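# Pack every drink into the upright canvas bag

## Task

Get every drink resting on the bottom inside the canvas bag, with the bag left upright, its sides raised, and positioned centrally in front of the robot.

## Robot and tools

Robot: two arms, left_arm and right_arm, each ending in a sixteen-motor four-digit hand (index, middle, ring, thumb). right_arm carries a right hand, left_arm its mirror-image left hand. Bases in the scene frame: left_arm at (+0.031, +0.332, +0.002) m, right_arm at (+0.016, -0.231, +0.012) m. A camera stand is fixed to the floor behind the arms.

Scene frame: origin at table-top height, halfway between the two nominal arm bases; +x points out over the table, +y toward the left_arm side, +z up. Image left/right does not match arm names. All reported positions, orientations, velocities and targets use this frame; positions are metres, orientations quat_wxyz.

Hand point axes (right hand): +z runs along the straightened fingers toward the tips; +x crosses the palm away from the thumb; +y points out of the palm face (the face sits at y = -0.062 m). On the left hand +x points toward the thumb instead. A rigid mast on the palm side of the wrist (x +0.05 to +0.10, z -0.16 to -0.11, reaching y = +0.06 m; x sign flipped on the left hand) can strike objects. Fingertips have rubber caps; the rest is hard plastic.

Tool execute_actions(actions, cameras). actions is a list of actions; each action is a table of up to 15 rows, one row per 1/30 s control step, 0.5 s per action; if fewer than 15 rows are given, the final row repeats to fill the rest. Every row is one flat list of 48 numbers, each within [-1, 1], covering both arms even when only one moves:
1-6: left_arm dx, dy, dz, rx, ry, rz.
7-22: left hand motor goals in this order: index_mcp, index_abd, index_pip, index_dip, thumb_cmc, thumb_axl, thumb_mcp, thumb_ipl, middle_mcp, middle_abd, middle_pip, middle_dip, ring_mcp, ring_abd, ring_pip, ring_dip.
23-24: left current_limit, speed.
25-30: right_arm dx..rz; 31-46: right hand goals, same order; 47-48: right current_limit, speed.

Arm numbers are offsets, not poses: dx, dy, dz shift the hand point along scene axes and rx, ry, rz form one rotation vector turning the hand about its target position. Scale: 1.0 equals 0.6 m or 180 degrees. Every row is measured from the Hand target at the start of that action, not from the previous row; each new action or call restarts from the current Hand target, so sending the same offset again moves further. A translation longer than 1.0 is shortened along its direction. Orientation commands are limited to 40 degrees away from the measured orientation per step. The arm may stop short; waiting does not help, but a later action (even all zeros) requests the target again; if still short, send the remaining gap as an offset. Tiny moves may not start. Arms sag under load, so command somewhat higher. To stop pushing against something, set the target back beyond the hand point.

Hand numbers are absolute goal angles, scaled between each hinge's two stops; toward -1 bends. Brackets give degrees at +1, at -1, and the straight value: finger _mcp (-18, +128; +0.75), _abd sideways swing (-60, +60; 0.00), _pip (-29, +108; +0.58), _dip (-21, +117; +0.70); thumb_cmc (-20, +120; +0.71) brings the thumb round in front of the palm; thumb_axl (-27, +140; +0.68) rolls it; thumb_mcp (-69, +109; +0.23) and thumb_ipl (-77, +108; +0.17) bend it. A 0 is a real goal: to keep a hand unchanged, copy back its hand_goal, hand_current_limit and hand_speed. current_limit maps -1..+1 to 0..550 mA (floor 11 mA); speed sets goal travel at (speed+1)/2 of 8.5 rad/s. Starting values: current_limit +0.4, speed -0.6; last values persist. Grip force exists only while the goal lies past the object's surface.

cameras: list of names (cam_head_left, cam_head_right, cam_high, cam_low, cam_left_wrist, cam_right_wrist, all 672x504), ["all"], or []. Default: all images with an empty actions list, none otherwise. An unknown name rejects the call.

Results per arm: end_effector_position, end_effector_quat_wxyz, Hand target (next offsets start from it), Joint positions, Joint velocities (may say "within noise" or be omitted), joint torques (offset, noisy; numbers 3 and 4 wrap at ±28 N m), and step readings of position during motion. Per hand: hand_goal, hand_measured, hand_current_ma (positive pushes toward -1), hand_state (moving, goal, blocked, overload), hand_current_limit, hand_speed. A call returns when the robot is still, up to 3 s after its last action. Reported poses can be off by a few centimetres.

zoom_image(camera, region): enlarges [x0, y0, x1, y1] pixels (at most 504 by 504) of that camera's latest image; the camera must be in the newest image set. read_manual(section) returns licence texts only. finished_scene(scene=1) ends the scene permanently; the goal must then hold without the robot.

Avoid: dropping objects or releasing them while moving; anything ending up off the table; slamming or hard pushes, especially on fixed or heavy objects; arms touching each other or one hand gripping the other's fingers. A motor at 495 mA or more for 5 s shuts down for 10 s (overload). Long holding, stretched arms or pushing at unreachable poses heat motors: MOTOR HOT appears at 85 °C, and at 100 °C that arm goes limp for 30 to 60 s (OVER-TEMPERATURE FAULT). During any arm stop, new hand numbers are discarded. Loose objects may occasionally get nudged by outside pushes. The robot keeps its last command while you think, and that time counts.

Each tool is called after "Call:" as a command line: name --argument value for each argument, lists and objects as JSON in quotes; but a table of rows of numbers goes row by row, as --pt "numbers of a row", without its own name.

## Session

Call:
execute_actions --actions '[]'

Scene clock: 0.00 s.
left_arm: end_effector_position=(+0.5310, +0.2193, +0.3669) hand_goal=(+0.754, +0.000, +0.576, +0.696, +0.714, +0.678, +0.226, +0.168, +0.754, +0.000, +0.576, +0.696, +0.754, +0.000, +0.576, +0.696) hand_measured=(+0.754, +0.000, +0.576, +0.696, +0.714, +0.678, +0.226, +0.168, +0.754, +0.000, +0.576, +0.696, +0.754, +0.000, +0.576, +0.696) hand_current_ma=(+0, +0, +0, +0, +0, +0, +0, +0, +0, +0, +0, +0, +0, +0, +0, +0) hand_state=(goal, goal, goal, overload, goal, goal, goal, goal, goal, goal, goal, goal, goal, goal, goal, goal) hand_current_limit=0.40 hand_speed=-0.60 end_effector_quat_wxyz=(+0.383, +0.706, -0.010, +0.596) | right_arm: end_effector_position=(+0.8006, +0.0829, +0.1810) hand_goal=(+0.754, +0.000, +0.576, +0.696, +0.714, +0.678, +0.226, +0.168, +0.754, +0.000, +0.576, +0.696, +0.754, +0.000, +0.576, +0.696) hand_measured=(+0.754, +0.000, +0.576, +0.696, +0.714, +0.678, +0.226, +0.168, +0.754, +0.000, +0.576, +0.696, +0.754, +0.000, +0.576, +0.696) hand_current_ma=(+0, +0, +0, +0, +0, +0, +0, +0, +0, +0, +0, +0, +0, +0, +0, +0) hand_state=(goal, goal, goal, goal, goal, goal, goal, goal, goal, goal, goal, goal, goal, goal, goal, goal) hand_current_limit=0.40 hand_speed=-0.60 end_effector_quat_wxyz=(-0.314, +0.678, +0.316, +0.584)
Joint positions: left_arm=[0.062 1.338 0.742 0.6 0.673 1.012] | right_arm=[0.412 2.064 1.502 0.419 -0.569 1.549]
Joint velocities: within noise
Joint torques (N m): no reading
Heat: left arm: hottest shoulder 29 °C; right arm: hottest waist 27 °C.
Hand target: left_arm +0.5350, +0.2197, +0.3746; +0.382, +0.701, -0.014, +0.602 | right_arm +0.8071, +0.0853, +0.1945; -0.313, +0.669, +0.318, +0.594

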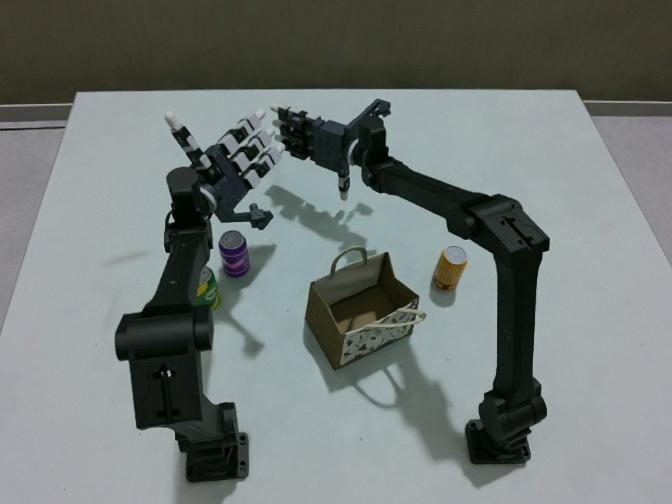

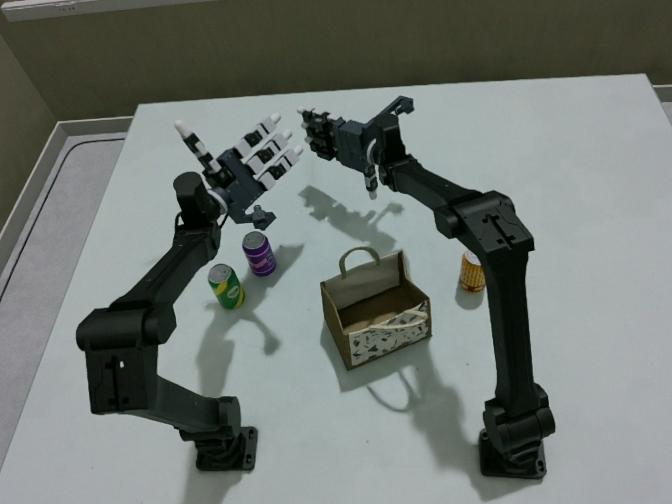

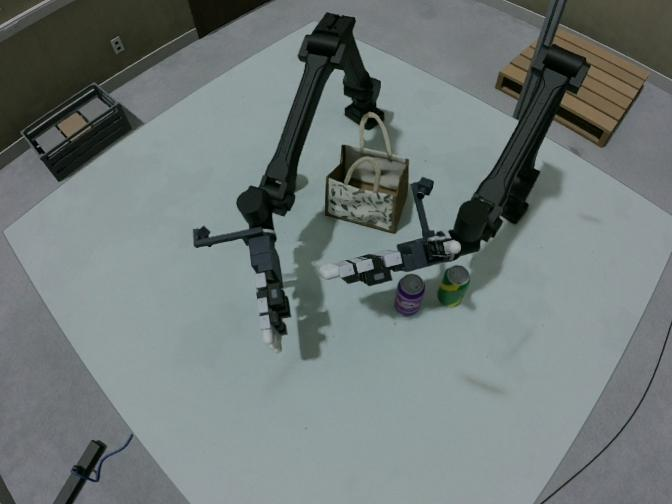

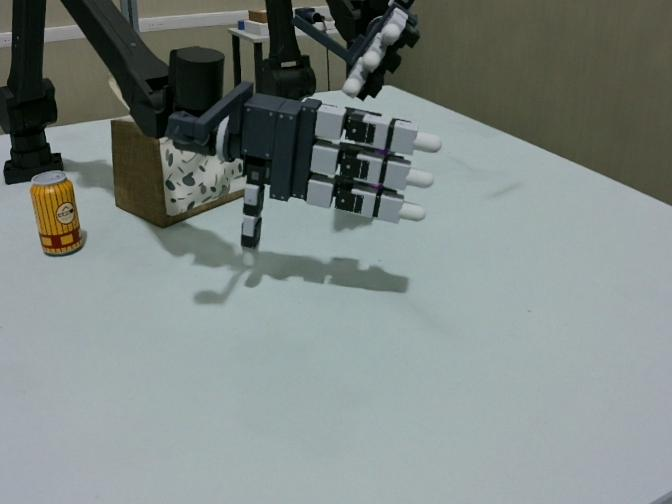

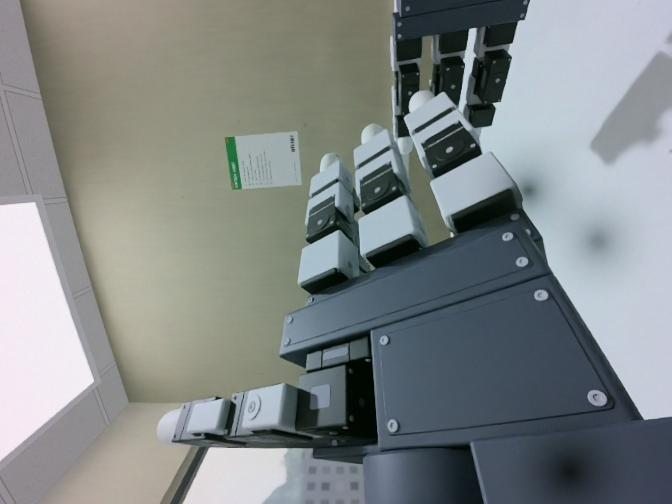

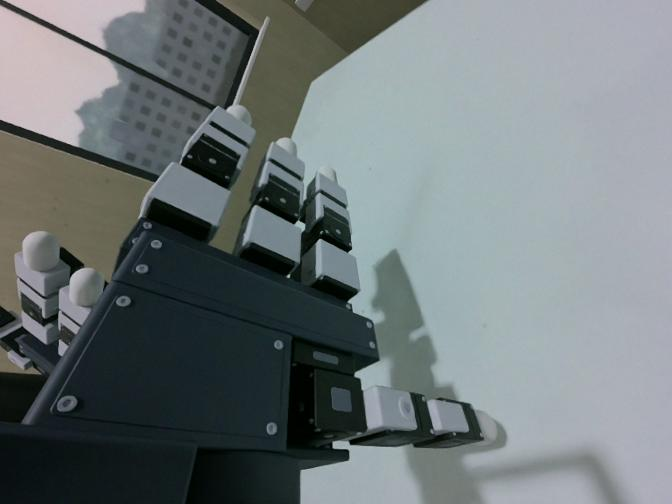

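Call:
zoom_image --camera "cam_head_left" --region '[280, 220, 500, 385]'

Call:
zoom_image --camera "cam_head_left" --region '[140, 190, 340, 340]'

Call:
zoom_image --camera "cam_high" --region '[260, 80, 530, 330]'

Call:
zoom_image --camera "cam_low" --region '[0, 60, 300, 280]'

Scaled by 2.291.

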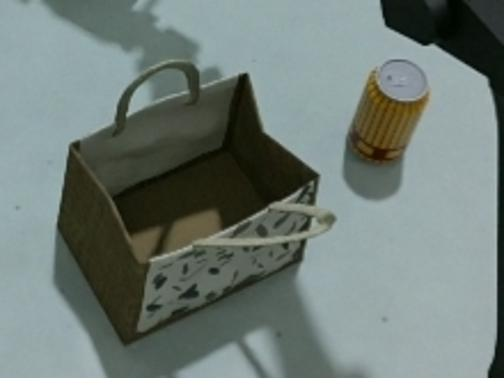

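Scaled by 2.520.

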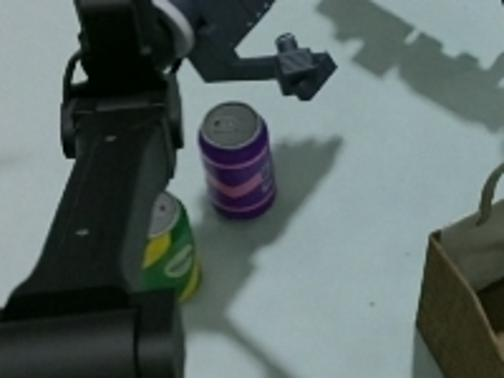

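Scaled by 1.867.

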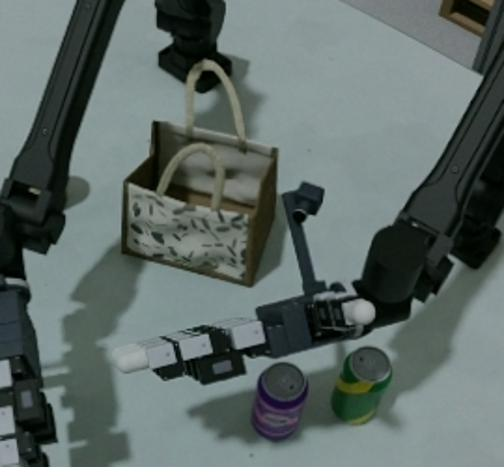

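Scaled by 1.680.

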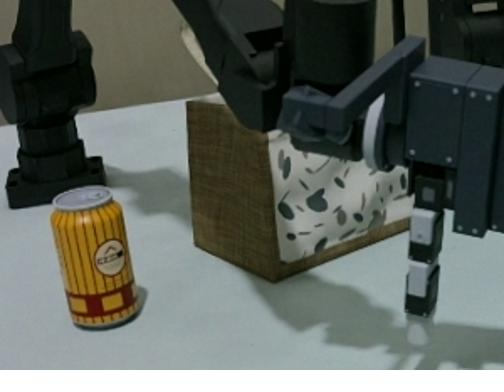

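Call:
zoom_image --camera "cam_head_left" --region '[300, 240, 440, 380]'

Call:
zoom_image --camera "cam_head_right" --region '[310, 235, 450, 375]'

Call:
zoom_image --camera "cam_high" --region '[310, 100, 440, 240]'

Call:
zoom_image --camera "cam_low" --region '[90, 80, 260, 240]'

Scaled by 3.600.

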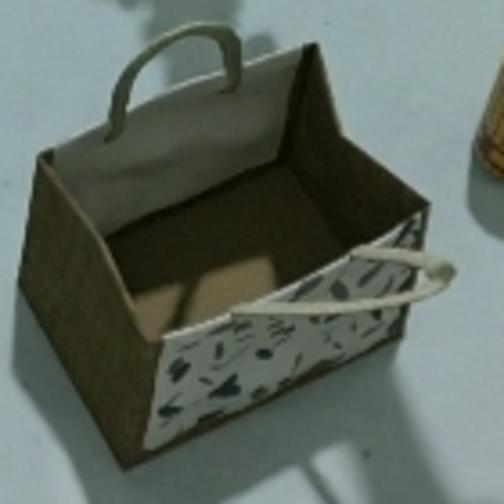

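Scaled by 3.600.

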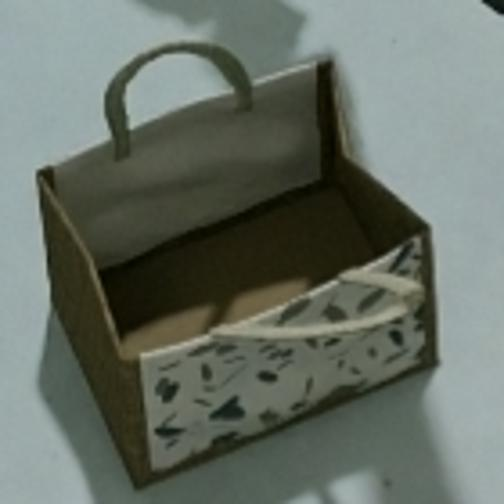

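Scaled by 3.600.

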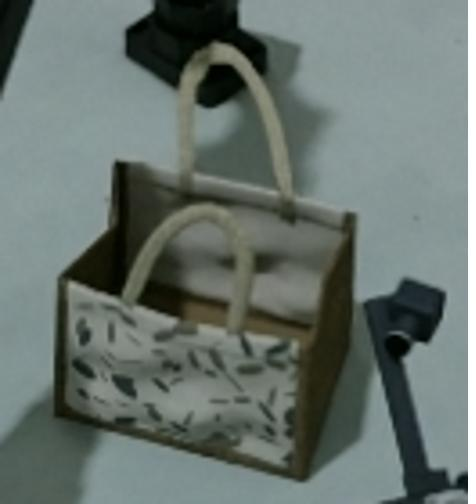

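Scaled by 2.965.

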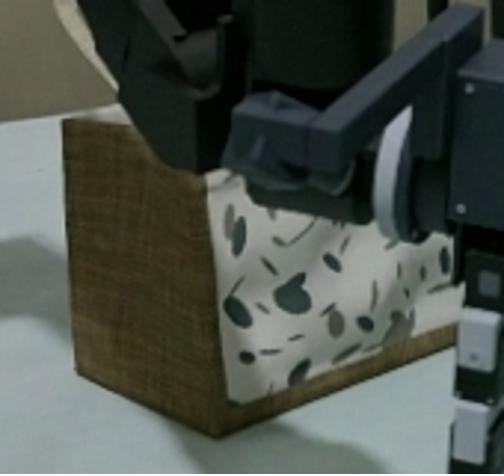

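Call:
execute_actions --actions '[[[-0.011,0.026,0,0.0627,0.1039,0.0442,0.82,0,0.25,0.69,-0.71,0.68,-0.22,0.06,0.82,0,0.25,0.69,1,0,0.58,0.69,0.4,-0.5,-0.06,-0.05,0.05,-0.0375,0.0855,0.0011,0.82,0,0.25,0.69,-0.71,0.68,-0.22,0.06,0.82,0,0.25,0.69,1,0,0.58,0.69,0.4,-0.5]],[[-0.011,0.026,0,0.0627,0.1039,0.0442,0.82,0,0.25,0.69,-0.71,0.68,-0.22,0.06,0.82,0,0.25,0.69,1,0,0.58,0.69,0.4,-0.5,-0.12,-0.09,0.05,-0.0375,0.0855,0.0011,0.82,0,0.25,0.69,-0.71,0.68,-0.22,0.06,0.82,0,0.25,0.69,1,0,0.58,0.69,0.4,-0.5]]]'

Scene clock: 32.87 s.
left_arm: end_effector_position=(+0.5128, +0.2555, +0.3555) hand_goal=(+0.820, +0.000, +0.250, +0.690, -0.710, +0.680, -0.220, +0.060, +0.820, +0.000, +0.250, +0.690, +1.000, +0.000, +0.580, +0.690) hand_measured=(+0.824, -0.002, +0.254, +0.696, -0.712, +0.678, -0.222, +0.060, +0.824, -0.002, +0.254, +0.694, +1.000, -0.002, +0.580, +0.692) hand_current_ma=(+12, -3, +11, +0, -9, -7, -8, +3, +11, -3, +13, +10, +0, -3, -2, +8) hand_state=(goal, goal, goal, overload, goal, goal, goal, goal, goal, goal, goal, goal, goal, goal, goal, goal) hand_current_limit=0.40 hand_speed=-0.50 end_effector_quat_wxyz=(+0.142, +0.913, +0.099, +0.369) | right_arm: end_effector_position=(+0.6819, +0.0012, +0.2342) hand_goal=(+0.820, +0.000, +0.250, +0.690, -0.710, +0.680, -0.220, +0.060, +0.820, +0.000, +0.250, +0.690, +1.000, +0.000, +0.580, +0.690) hand_measured=(+0.814, +0.002, +0.252, +0.692, -0.696, +0.680, -0.220, +0.062, +0.814, +0.002, +0.252, +0.692, +0.992, +0.002, +0.576, +0.692) hand_current_ma=(-21, +7, +7, +8, +48, +1, +4, +8, -22, +6, +7, +9, -25, +7, -9, +8) hand_state=(goal, goal, goal, goal, goal, goal, goal, goal, goal, goal, goal, goal, goal, goal, goal, goal) hand_current_limit=0.40 hand_speed=-0.50 end_effector_quat_wxyz=(-0.311, +0.841, +0.286, +0.338)
Joint positions: left_arm=[0.063 1.085 1.046 -0.749 0.249 1.338] | right_arm=[0.354 1.736 1.543 -0.59 -0.607 1.47]
Joint torques (N m): left_arm=[-1.61 -6.53 16.44 1.18 0.19 0.13] | right_arm=[-0.62 -17.67 15.9 1.65 -0.58 -0.09]
Heat: left arm: hottest shoulder 30 °C; right arm: hottest elbow 30 °C.
Hand target: left_arm +0.5218, +0.2509, +0.3746; +0.140, +0.910, +0.088, +0.379 | right_arm +0.6992, +0.0013, +0.2545; -0.308, +0.833, +0.293, +0.354
Off the commanded pose: left_arm 0.022 m, 2 deg | right_arm 0.027 m, 2 deg.
Step readings (end_effector_position of left_arm | right_arm):
0: (+0.5310, +0.2193, +0.3669) | (+0.8006, +0.0829, +0.1810)
1: (+0.5317, +0.2197, +0.3661) | (+0.8004, +0.0828, +0.1801)
2: (+0.5338, +0.2207, +0.3626) | (+0.7982, +0.0820, +0.1766)
4: (+0.5356, +0.2246, +0.3539) | (+0.7891, +0.0790, +0.1682)
8: (+0.5226, +0.2313, +0.3512) | (+0.7686, +0.0718, +0.1775)
15: (+0.5178, +0.2324, +0.3572) | (+0.7537, +0.0641, +0.2120)
16: (+0.5190, +0.2333, +0.3562) | (+0.7533, +0.0634, +0.2126)
17: (+0.5213, +0.2365, +0.3522) | (+0.7487, +0.0604, +0.2087)
19: (+0.5223, +0.2446, +0.3406) | (+0.7323, +0.0514, +0.1998)
23: (+0.5133, +0.2549, +0.3357) | (+0.7020, +0.0257, +0.2047)
30: (+0.5126, +0.2576, +0.3618) | (+0.6846, +0.0021, +0.2351)

Call:
execute_actions --actions '[[[-0.011,0.026,0,0.0627,0.1039,0.0442,0.82,0,0.25,0.69,-0.71,0.68,-0.22,0.06,0.82,0,0.25,0.69,1,0,0.58,0.69,0.4,-0.5,-0.15,-0.10,0.03,-0.0375,0.0855,0.0011,0.82,0,0.25,0.69,-0.71,0.68,-0.22,0.06,0.82,0,0.25,0.69,1,0,0.58,0.69,0.4,-0.5]],[[-0.011,0.026,0,0.0627,0.1039,0.0442,0.82,0,0.25,0.69,-0.71,0.68,-0.22,0.06,0.82,0,0.25,0.69,1,0,0.58,0.69,0.4,-0.5,-0.15,-0.12,0.02,-0.0375,0.0855,0.0011,0.82,0,0.25,0.69,-0.71,0.68,-0.22,0.06,0.82,0,0.25,0.69,1,0,0.58,0.69,0.4,-0.5]],[[0,0,0,0.0627,0.1039,0.0442,0.82,0,0.25,0.69,-0.71,0.68,-0.22,0.06,0.82,0,0.25,0.69,1,0,0.58,0.69,0.4,-0.5,-0.14,-0.13,0.02,-0.0375,0.0855,0.0011,0.82,0,0.25,0.69,-0.71,0.68,-0.22,0.06,0.82,0,0.25,0.69,1,0,0.58,0.69,0.4,-0.5]]]' --cameras '["all"]'

Scene clock: 35.27 s.
left_arm: end_effector_position=(+0.5000, +0.2851, +0.3598) hand_goal=(+0.820, +0.000, +0.250, +0.690, -0.710, +0.680, -0.220, +0.060, +0.820, +0.000, +0.250, +0.690, +1.000, +0.000, +0.580, +0.690) hand_measured=(+0.816, -0.002, +0.252, +0.696, -0.712, +0.678, -0.222, +0.060, +0.816, -0.002, +0.252, +0.694, +0.994, -0.002, +0.580, +0.692) hand_current_ma=(-11, -3, +5, +0, -9, -7, -8, +3, -10, -3, +6, +9, -24, -3, -2, +7) hand_state=(goal, goal, goal, overload, goal, goal, goal, goal, goal, goal, goal, goal, goal, goal, goal, goal) hand_current_limit=0.40 hand_speed=-0.50 end_effector_quat_wxyz=(-0.178, +0.962, +0.167, +0.123) | right_arm: end_effector_position=(+0.4358, -0.2056, +0.3027) hand_goal=(+0.820, +0.000, +0.250, +0.690, -0.710, +0.680, -0.220, +0.060, +0.820, +0.000, +0.250, +0.690, +1.000, +0.000, +0.580, +0.690) hand_measured=(+0.814, +0.002, +0.252, +0.692, -0.708, +0.680, -0.220, +0.062, +0.814, +0.002, +0.252, +0.692, +0.992, +0.002, +0.576, +0.692) hand_current_ma=(-21, +6, +5, +8, +8, +1, +1, +7, -22, +4, +5, +9, -25, +6, -9, +7) hand_state=(goal, goal, goal, goal, goal, goal, goal, goal, goal, goal, goal, goal, goal, goal, goal, goal) hand_current_limit=0.40 hand_speed=-0.50 end_effector_quat_wxyz=(-0.225, +0.955, +0.190, +0.037)
Joint positions: left_arm=[-0.139 1.358 1.602 -1.67 -0.414 1.143] | right_arm=[0.122 1.418 1.533 -1.67 -0.46 1.246]
Joint torques (N m): left_arm=[-1.32 -9.64 14.45 -0.06 -0.64 -0.06] | right_arm=[-0.09 -10.93 9.18 0.47 -0.43 -0.09]
Heat: left arm: hottest shoulder 30 °C; right arm: hottest elbow 30 °C.
Hand target: left_arm +0.5086, +0.2821, +0.3746; -0.252, +0.943, +0.209, -0.056 | right_arm +0.4351, -0.2087, +0.2966; -0.252, +0.943, +0.209, -0.057
Off the commanded pose: left_arm 0.017 m, 23 deg | right_arm 0.007 m, 11 deg.
joint sent to its limit (left arm) — joint 4 (wrist pitch), lower limit. The joint targets are off in orientation, not in position.
joint sent to its limit (right arm) — joint 4 (wrist pitch), lower limit. The joint targets are off in orientation, not in position.
Step readings (end_effector_position of left_arm | right_arm):
0: (+0.5128, +0.2555, +0.3555) | (+0.6820, +0.0012, +0.2343)
1: (+0.5129, +0.2567, +0.3547) | (+0.6807, +0.0006, +0.2330)
2: (+0.5123, +0.2615, +0.3506) | (+0.6755, -0.0025, +0.2305)
4: (+0.5082, +0.2691, +0.3438) | (+0.6523, -0.0122, +0.2231)
8: (+0.5034, +0.2744, +0.3541) | (+0.6133, -0.0346, +0.2264)
15: (+0.5050, +0.2691, +0.3658) | (+0.5937, -0.0550, +0.2494)
16: (+0.5049, +0.2701, +0.3638) | (+0.5927, -0.0563, +0.2504)
17: (+0.5025, +0.2760, +0.3588) | (+0.5870, -0.0610, +0.2492)
19: (+0.4975, +0.2847, +0.3538) | (+0.5619, -0.0735, +0.2454)
23: (+0.4994, +0.2886, +0.3609) | (+0.5227, -0.1053, +0.2489)
30: (+0.4984, +0.2836, +0.3603) | (+0.5051, -0.1293, +0.2618)
31: (+0.4981, +0.2845, +0.3595) | (+0.5039, -0.1305, +0.2619)
32: (+0.4980, +0.2875, +0.3587) | (+0.5002, -0.1355, +0.2625)
34: (+0.4986, +0.2932, +0.3584) | (+0.4849, -0.1494, +0.2650)
38: (+0.4994, +0.2894, +0.3592) | (+0.4542, -0.1830, +0.2791)
45: (+0.4997, +0.2848, +0.3597) | (+0.4376, -0.2050, +0.3057)

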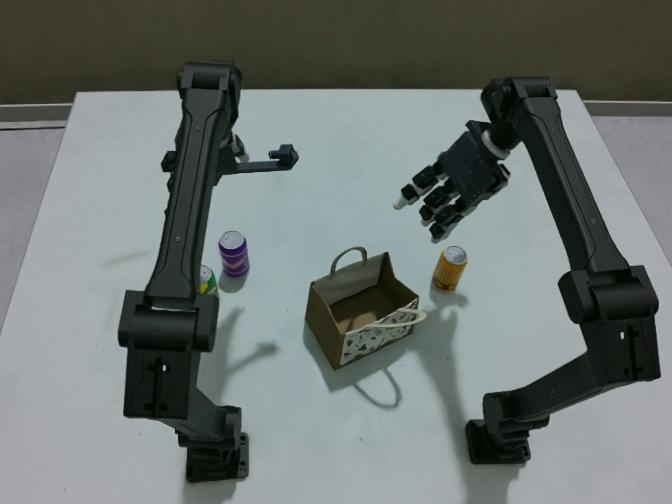

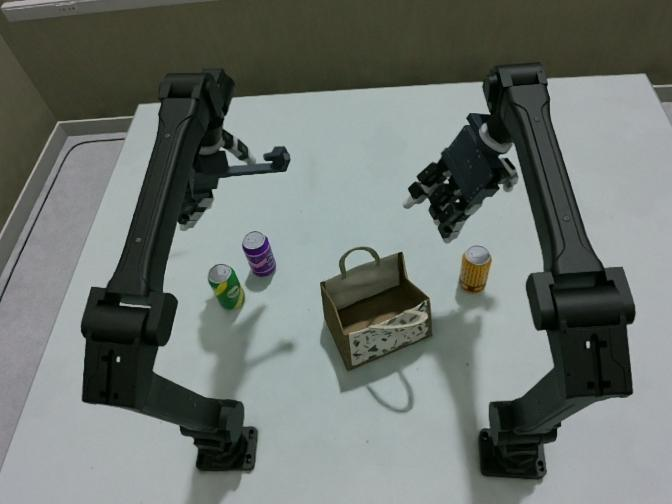

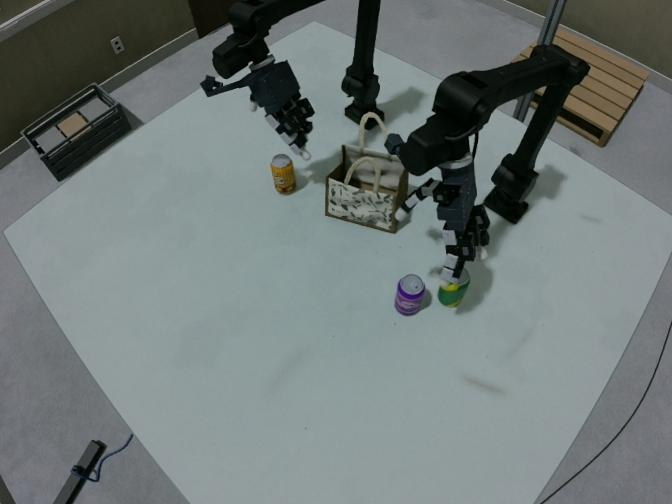

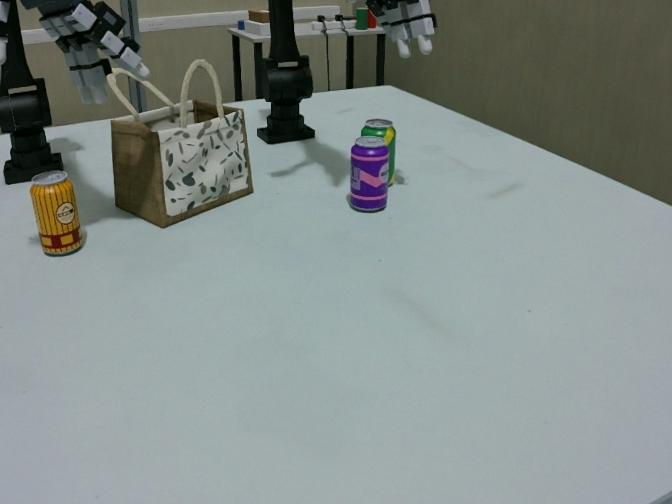

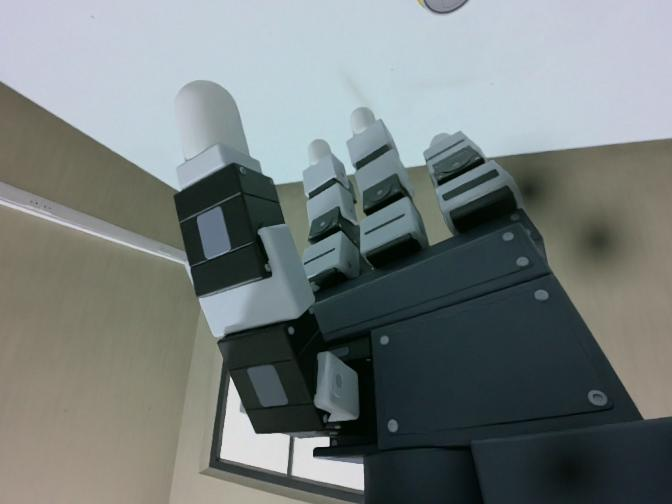

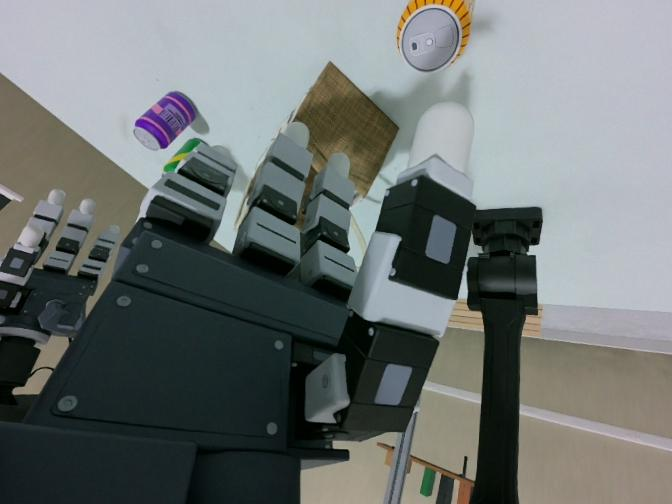

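Call:
execute_actions --actions '[[[-0.1,0.07,-0.05,0,0,-0.055,0.82,0,0.25,0.69,-0.71,0.68,-0.22,0.06,0.82,0,0.25,0.69,1,0,0.58,0.69,0.4,-0.5,0,0,-0.04,0,0,0,0.82,0,0.25,0.69,-0.71,0.68,-0.22,0.06,0.82,0,0.25,0.69,1,0,0.58,0.69,0.4,-0.5]],[[-0.09,0.067,-0.08,0,0,-0.055,0.82,0,0.25,0.69,-0.71,0.68,-0.22,0.06,0.82,0,0.25,0.69,1,0,0.58,0.69,0.4,-0.5,0,0,-0.04,0,0,0,0.82,0,0.25,0.69,-0.71,0.68,-0.22,0.06,0.82,0,0.25,0.69,1,0,0.58,0.69,0.4,-0.5]],[[0,0,-0.03,0,0,0,0.82,0,0.25,0.69,-0.71,0.68,-0.22,0.06,0.82,0,0.25,0.69,1,0,0.58,0.69,0.4,-0.5,0,0,0,0,0,0,0.82,0,0.25,0.69,-0.71,0.68,-0.22,0.06,0.82,0,0.25,0.69,1,0,0.58,0.69,0.4,-0.5]]]' --cameras '["all"]'

Scene clock: 46.67 s.
left_arm: end_effector_position=(+0.3963, +0.3649, +0.2843) hand_goal=(+0.820, +0.000, +0.250, +0.690, -0.710, +0.680, -0.220, +0.060, +0.820, +0.000, +0.250, +0.690, +1.000, +0.000, +0.580, +0.690) hand_measured=(+0.816, -0.002, +0.252, +0.696, -0.712, +0.678, -0.222, +0.060, +0.816, -0.002, +0.252, +0.694, +0.992, -0.002, +0.580, +0.692) hand_current_ma=(-13, -3, +4, +0, -7, -6, -8, +3, -12, -3, +5, +9, -25, -3, -2, +7) hand_state=(goal, goal, goal, overload, goal, goal, goal, goal, goal, goal, goal, goal, goal, goal, goal, goal) hand_current_limit=0.40 hand_speed=-0.50 end_effector_quat_wxyz=(-0.257, +0.965, +0.046, -0.003) | right_arm: end_effector_position=(+0.4361, -0.2037, +0.2531) hand_goal=(+0.820, +0.000, +0.250, +0.690, -0.710, +0.680, -0.220, +0.060, +0.820, +0.000, +0.250, +0.690, +1.000, +0.000, +0.580, +0.690) hand_measured=(+0.814, +0.002, +0.252, +0.692, -0.708, +0.680, -0.220, +0.062, +0.814, +0.002, +0.252, +0.692, +0.992, +0.002, +0.576, +0.692) hand_current_ma=(-21, +6, +5, +8, +8, +1, +1, +7, -22, +4, +5, +9, -25, +6, -9, +7) hand_state=(goal, goal, goal, goal, goal, goal, goal, goal, goal, goal, goal, goal, goal, goal, goal, goal) hand_current_limit=0.40 hand_speed=-0.50 end_effector_quat_wxyz=(-0.237, +0.950, +0.205, -0.016)
Joint positions: left_arm=[0.03 1.236 1.337 -1.675 -0.52 1.53] | right_arm=[0.122 1.487 1.475 -1.67 -0.467 1.184]
Joint torques (N m): left_arm=[-1.03 -8 9.47 -0.24 -0.77 0.06] | right_arm=[-0.73 -12.45 9.2 0.27 -0.62 -0.05]
Heat: left arm: hottest elbow 31 °C; right arm: hottest elbow 31 °C.
Hand target: left_arm +0.3946, +0.3642, +0.2786; -0.258, +0.965, +0.044, -0.012 | right_arm +0.4351, -0.2087, +0.2485; -0.252, +0.943, +0.209, -0.057
Off the commanded pose: left_arm 0.006 m, 1 deg | right_arm 0.007 m, 5 deg.
joint sent to its limit (right arm) — joint 4 (wrist pitch), lower limit. The joint targets are off in orientation, not in position.
Step readings (end_effector_position of left_arm | right_arm):
0: (+0.5000, +0.2851, +0.3598) | (+0.4358, -0.2056, +0.3027)
1: (+0.5000, +0.2852, +0.3598) | (+0.4358, -0.2056, +0.3025)
2: (+0.4991, +0.2862, +0.3595) | (+0.4356, -0.2056, +0.3019)
4: (+0.4926, +0.2912, +0.3555) | (+0.4345, -0.2057, +0.2987)
8: (+0.4701, +0.3120, +0.3455) | (+0.4337, -0.2055, +0.2875)
15: (+0.4564, +0.3236, +0.3491) | (+0.4357, -0.2053, +0.2770)
16: (+0.4554, +0.3239, +0.3484) | (+0.4358, -0.2053, +0.2770)
17: (+0.4519, +0.3269, +0.3449) | (+0.4357, -0.2051, +0.2766)
19: (+0.4395, +0.3329, +0.3321) | (+0.4351, -0.2043, +0.2741)
23: (+0.4151, +0.3538, +0.3040) | (+0.4343, -0.2040, +0.2641)
30: (+0.4037, +0.3634, +0.2945) | (+0.4358, -0.2038, +0.2531)
31: (+0.4032, +0.3634, +0.2947) | (+0.4359, -0.2038, +0.2531)
32: (+0.4025, +0.3638, +0.2947) | (+0.4359, -0.2038, +0.2531)
34: (+0.4009, +0.3646, +0.2926) | (+0.4360, -0.2038, +0.2531)
38: (+0.3970, +0.3647, +0.2855) | (+0.4360, -0.2037, +0.2531)
45: (+0.3963, +0.3649, +0.2843) | (+0.4361, -0.2037, +0.2531)

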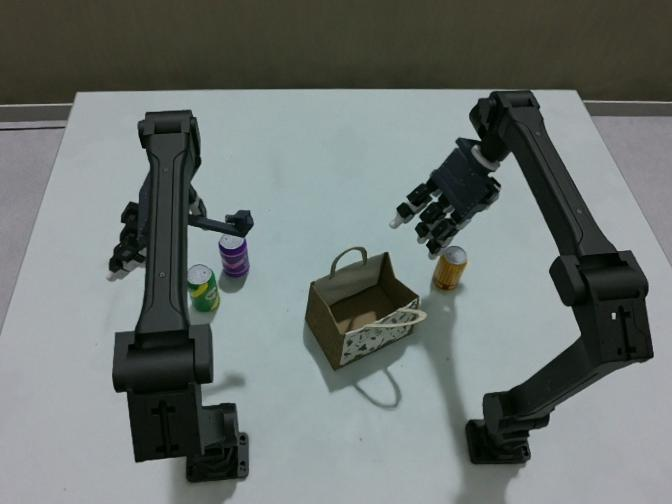

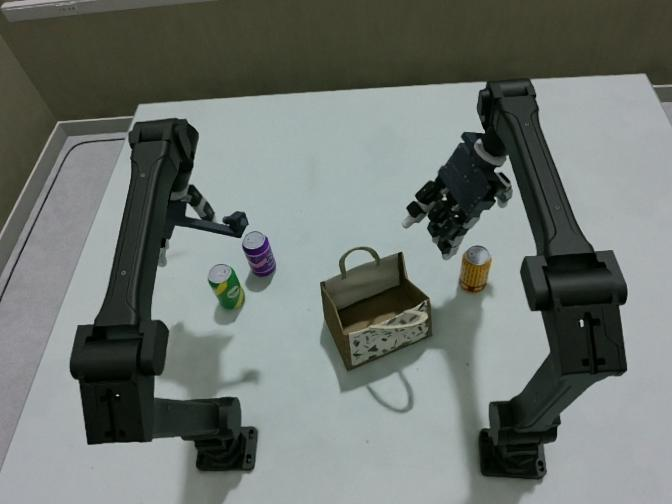

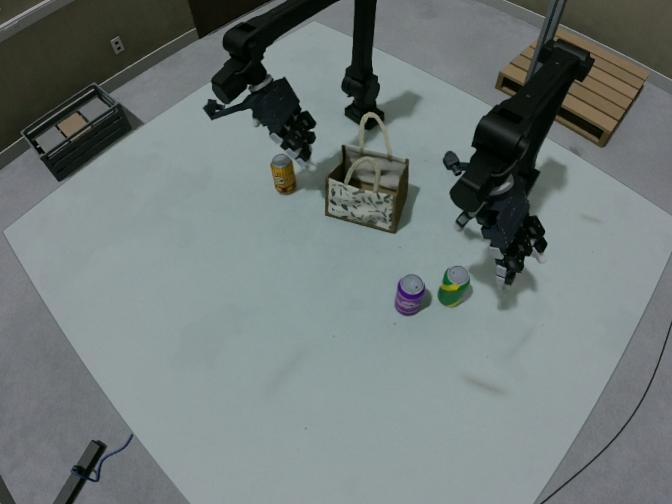

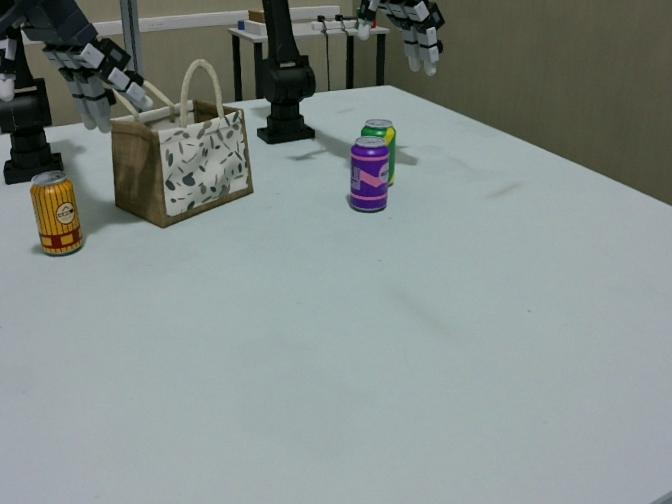

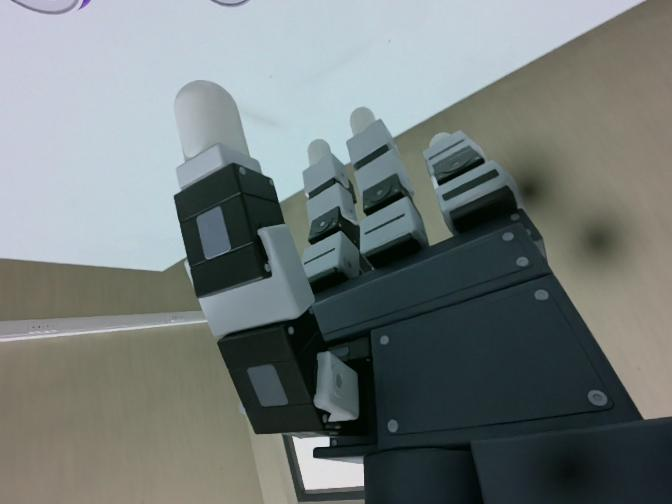

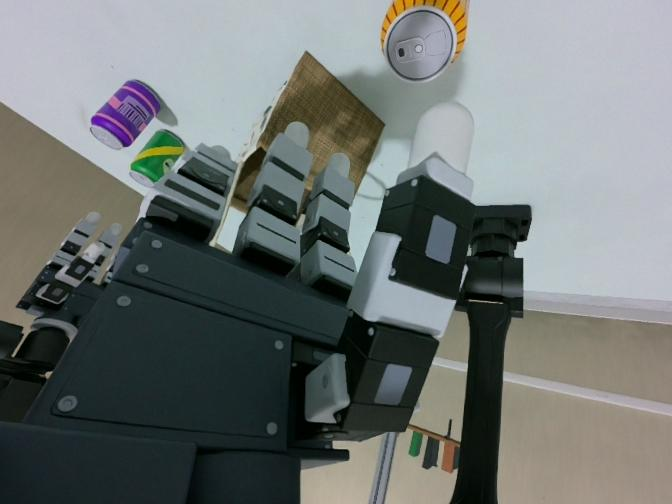

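Call:
zoom_image --camera "cam_right_wrist" --region '[220, 0, 520, 225]'

Call:
zoom_image --camera "cam_high" --region '[190, 60, 350, 220]'

Call:
zoom_image --camera "cam_low" --region '[0, 0, 280, 270]'

Call:
zoom_image --camera "cam_head_left" --region '[380, 120, 530, 310]'

Scaled by 1.680.

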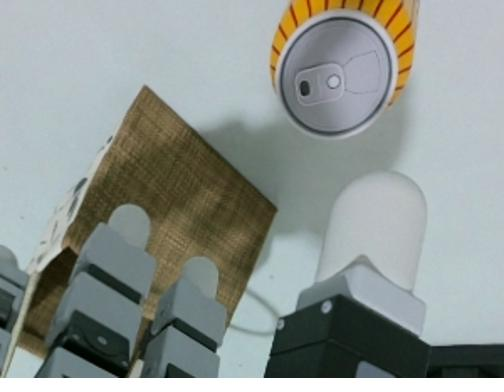

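Scaled by 3.150.

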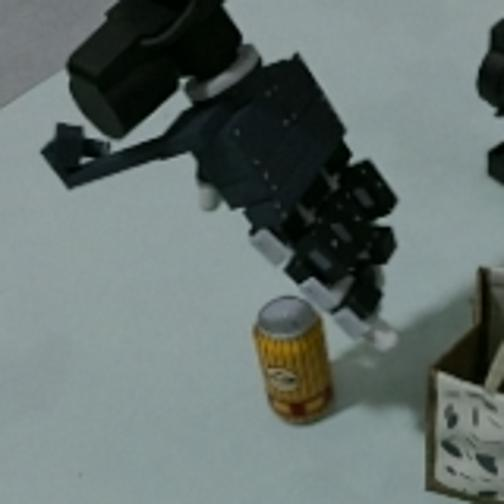

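Scaled by 1.800.

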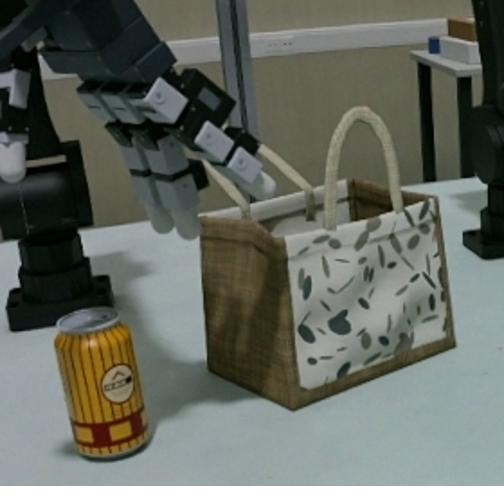

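Scaled by 2.653.

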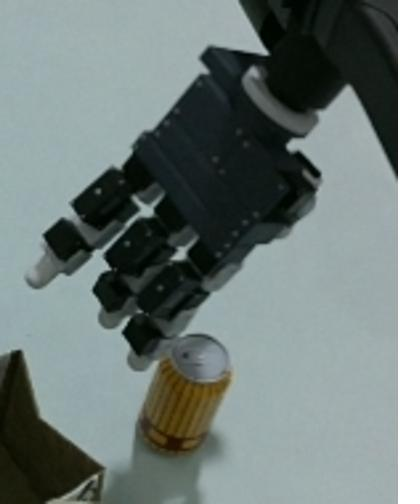

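Call:
zoom_image --camera "cam_head_left" --region '[90, 180, 270, 330]'

Call:
zoom_image --camera "cam_head_right" --region '[140, 180, 300, 330]'

Call:
zoom_image --camera "cam_high" --region '[380, 130, 560, 330]'

Scaled by 2.800.

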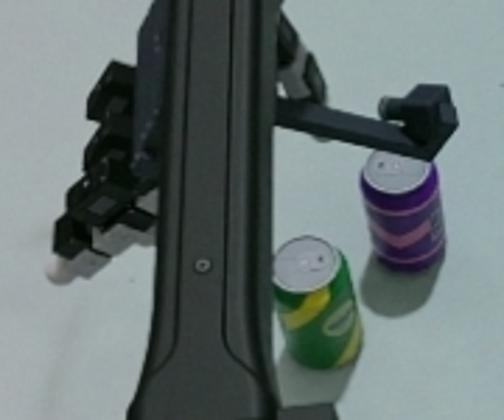

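Scaled by 3.150.

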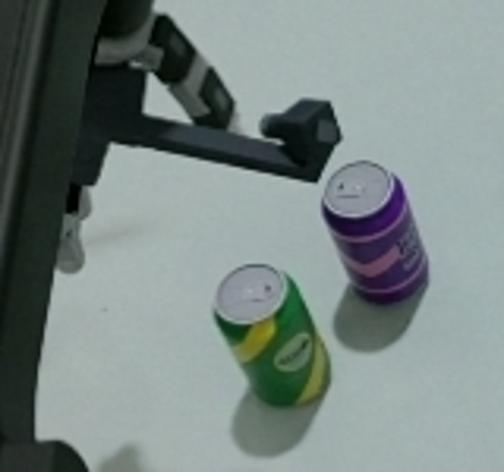

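Scaled by 2.520.

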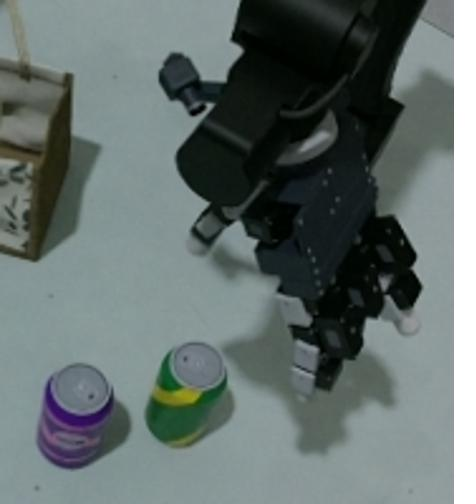

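Call:
execute_actions --actions '[[[-0.007,-0.033,-0.06,0,0,0,0.95,0,0.14,0.69,-0.71,0.68,-0.22,0.06,0.95,0,0.14,0.69,0.95,0,0.14,0.69,0.4,-0.5,0.005,-0.033,-0.04,0,0,0,0.95,0,0.14,0.69,-0.71,0.68,-0.22,0.06,0.95,0,0.14,0.69,0.95,0,0.14,0.69,0.4,-0.5]],[[0,0,-0.06,0,0,0,0.95,0,0.14,0.69,-0.71,0.68,-0.22,0.06,0.95,0,0.14,0.69,0.95,0,0.14,0.69,0.4,-0.5,0,0,-0.035,0,0,0,0.95,0,0.14,0.69,-0.71,0.68,-0.22,0.06,0.95,0,0.14,0.69,0.95,0,0.14,0.69,0.4,-0.5]]]' --cameras '["all"]'

Call:
zoom_image --camera "cam_low" --region '[0, 0, 200, 270]'

Call:
zoom_image --camera "cam_high" --region '[190, 60, 350, 220]'

Call:
zoom_image --camera "cam_high" --region '[380, 150, 560, 330]'

Scene clock: 56.03 s.
left_arm: end_effector_position=(+0.3882, +0.3472, +0.2119) hand_goal=(+0.950, +0.000, +0.140, +0.690, -0.710, +0.680, -0.220, +0.060, +0.950, +0.000, +0.140, +0.690, +0.950, +0.000, +0.140, +0.690) hand_measured=(+0.936, -0.002, +0.142, +0.696, -0.712, +0.678, -0.222, +0.060, +0.936, -0.002, +0.142, +0.694, +0.944, -0.002, +0.142, +0.692) hand_current_ma=(-57, -3, +4, +0, -4, -6, -8, +3, -55, -3, +5, +9, -24, -3, +6, +7) hand_state=(goal, goal, goal, overload, goal, goal, goal, goal, goal, goal, goal, goal, goal, goal, goal, goal) hand_current_limit=0.40 hand_speed=-0.50 end_effector_quat_wxyz=(-0.258, +0.965, +0.044, -0.011) | right_arm: end_effector_position=(+0.4380, -0.2240, +0.2095) hand_goal=(+0.950, +0.000, +0.140, +0.690, -0.710, +0.680, -0.220, +0.060, +0.950, +0.000, +0.140, +0.690, +0.950, +0.000, +0.140, +0.690) hand_measured=(+0.936, +0.002, +0.142, +0.692, -0.708, +0.680, -0.220, +0.062, +0.936, +0.002, +0.142, +0.692, +0.946, +0.002, +0.142, +0.692) hand_current_ma=(-56, +6, +6, +8, +8, +1, +1, +7, -57, +4, +6, +9, -17, +6, +5, +7) hand_state=(goal, goal, goal, goal, goal, goal, goal, goal, goal, goal, goal, goal, goal, goal, goal, goal) hand_current_limit=0.40 hand_speed=-0.50 end_effector_quat_wxyz=(-0.249, +0.944, +0.212, -0.053)
Joint positions: left_arm=[-0.022 1.229 1.142 -1.533 -0.52 1.468] | right_arm=[0.071 1.555 1.431 -1.67 -0.466 1.09]
Joint torques (N m): left_arm=[-1.49 -7.41 9.58 0.08 -0.65 0.01] | right_arm=[-0.21 -12.81 8.81 0.23 -0.63 -0.05]
Heat: left arm: hottest elbow 31 °C; right arm: hottest elbow 31 °C.
Hand target: left_arm +0.3905, +0.3445, +0.2066; -0.258, +0.965, +0.044, -0.012 | right_arm +0.4382, -0.2286, +0.2034; -0.252, +0.943, +0.209, -0.057
Off the commanded pose: left_arm 0.006 m, 0 deg | right_arm 0.008 m, 1 deg.
Step readings (end_effector_position of left_arm | right_arm):
0: (+0.3963, +0.3649, +0.2843) | (+0.4361, -0.2037, +0.2531)
1: (+0.3960, +0.3649, +0.2838) | (+0.4362, -0.2039, +0.2530)
2: (+0.3956, +0.3647, +0.2813) | (+0.4364, -0.2053, +0.2526)
4: (+0.3929, +0.3620, +0.2715) | (+0.4364, -0.2078, +0.2499)
8: (+0.3850, +0.3513, +0.2482) | (+0.4364, -0.2180, +0.2401)
15: (+0.3875, +0.3470, +0.2450) | (+0.4389, -0.2241, +0.2296)
16: (+0.3878, +0.3470, +0.2447) | (+0.4390, -0.2241, +0.2296)
17: (+0.3891, +0.3471, +0.2429) | (+0.4392, -0.2240, +0.2293)
19: (+0.3906, +0.3472, +0.2351) | (+0.4388, -0.2239, +0.2276)
23: (+0.3857, +0.3472, +0.2152) | (+0.4377, -0.2239, +0.2190)
30: (+0.3877, +0.3472, +0.2118) | (+0.4378, -0.2241, +0.2095)

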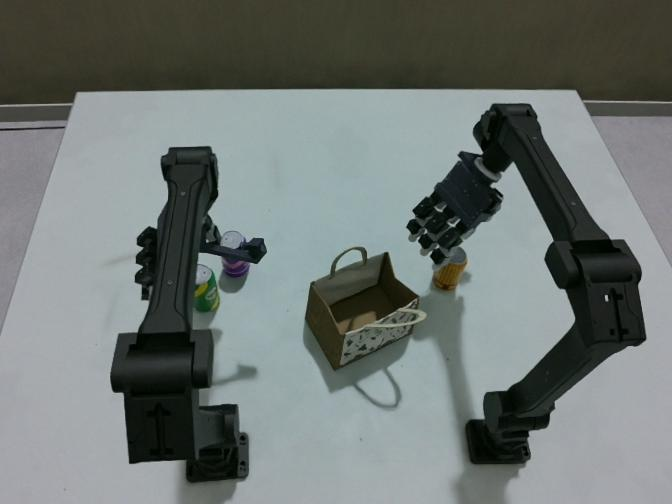

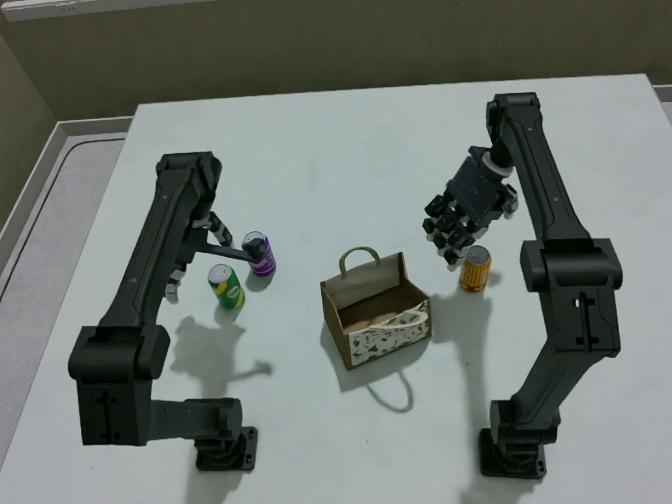

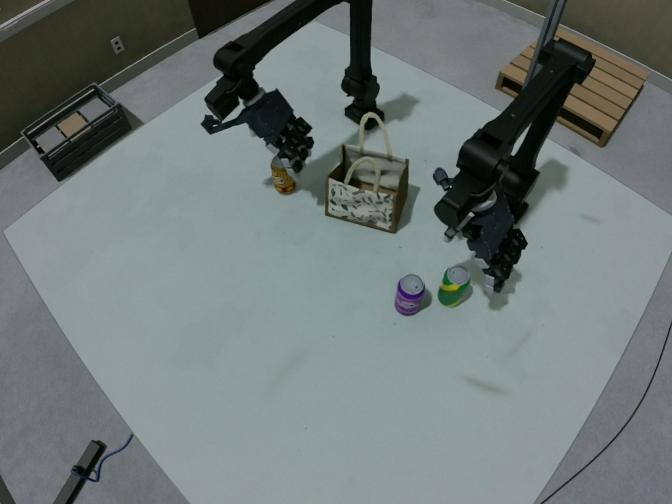

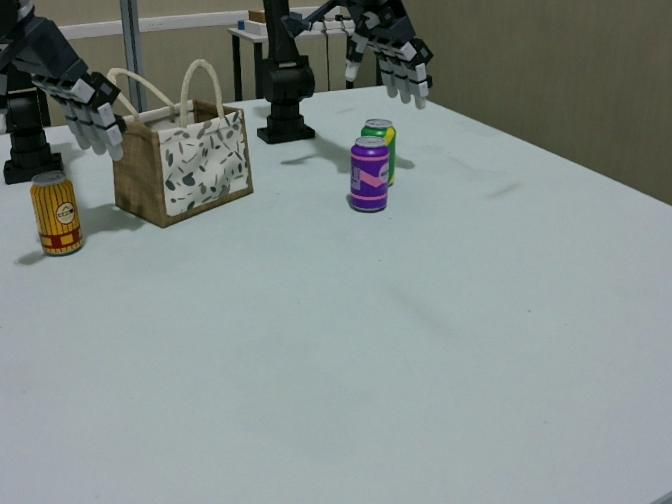

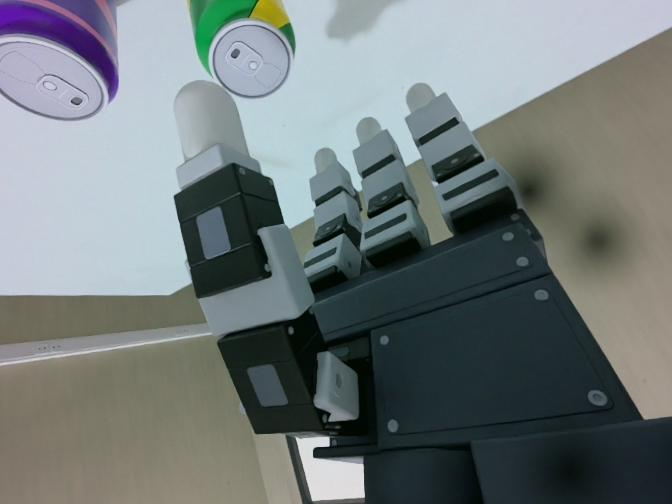

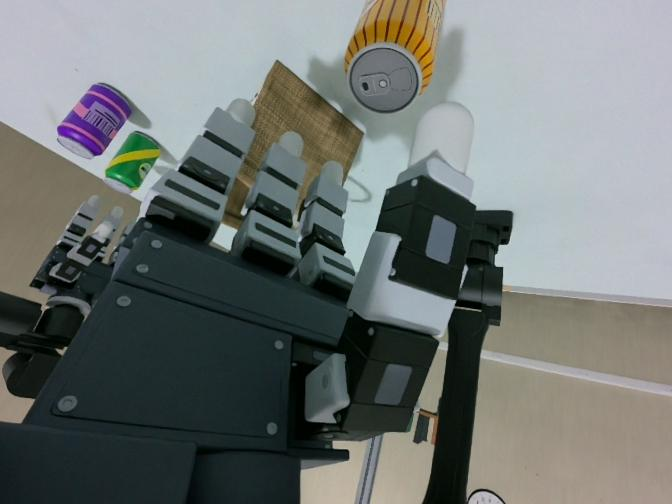

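Scaled by 1.867.

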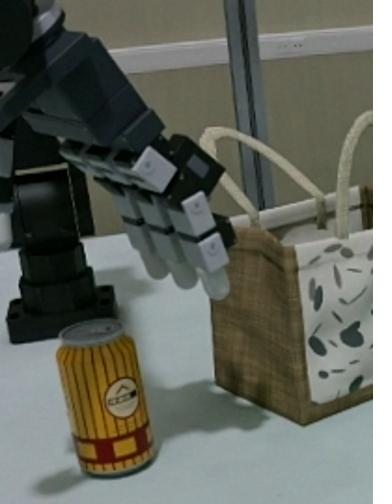

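Scaled by 3.150.

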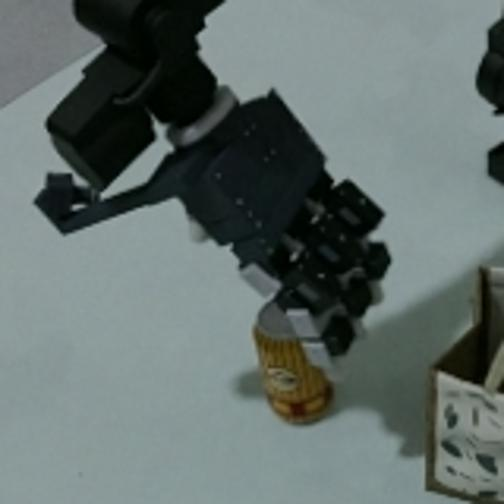

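Scaled by 2.800.

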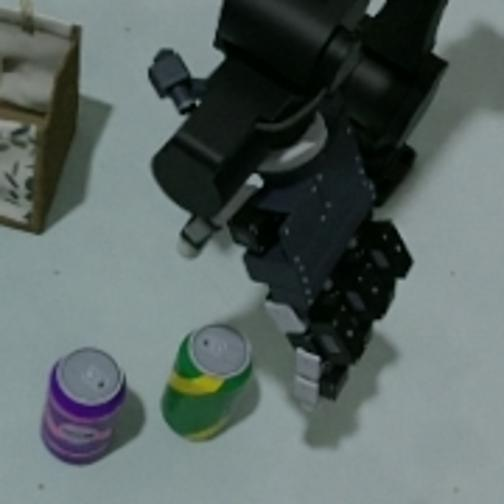

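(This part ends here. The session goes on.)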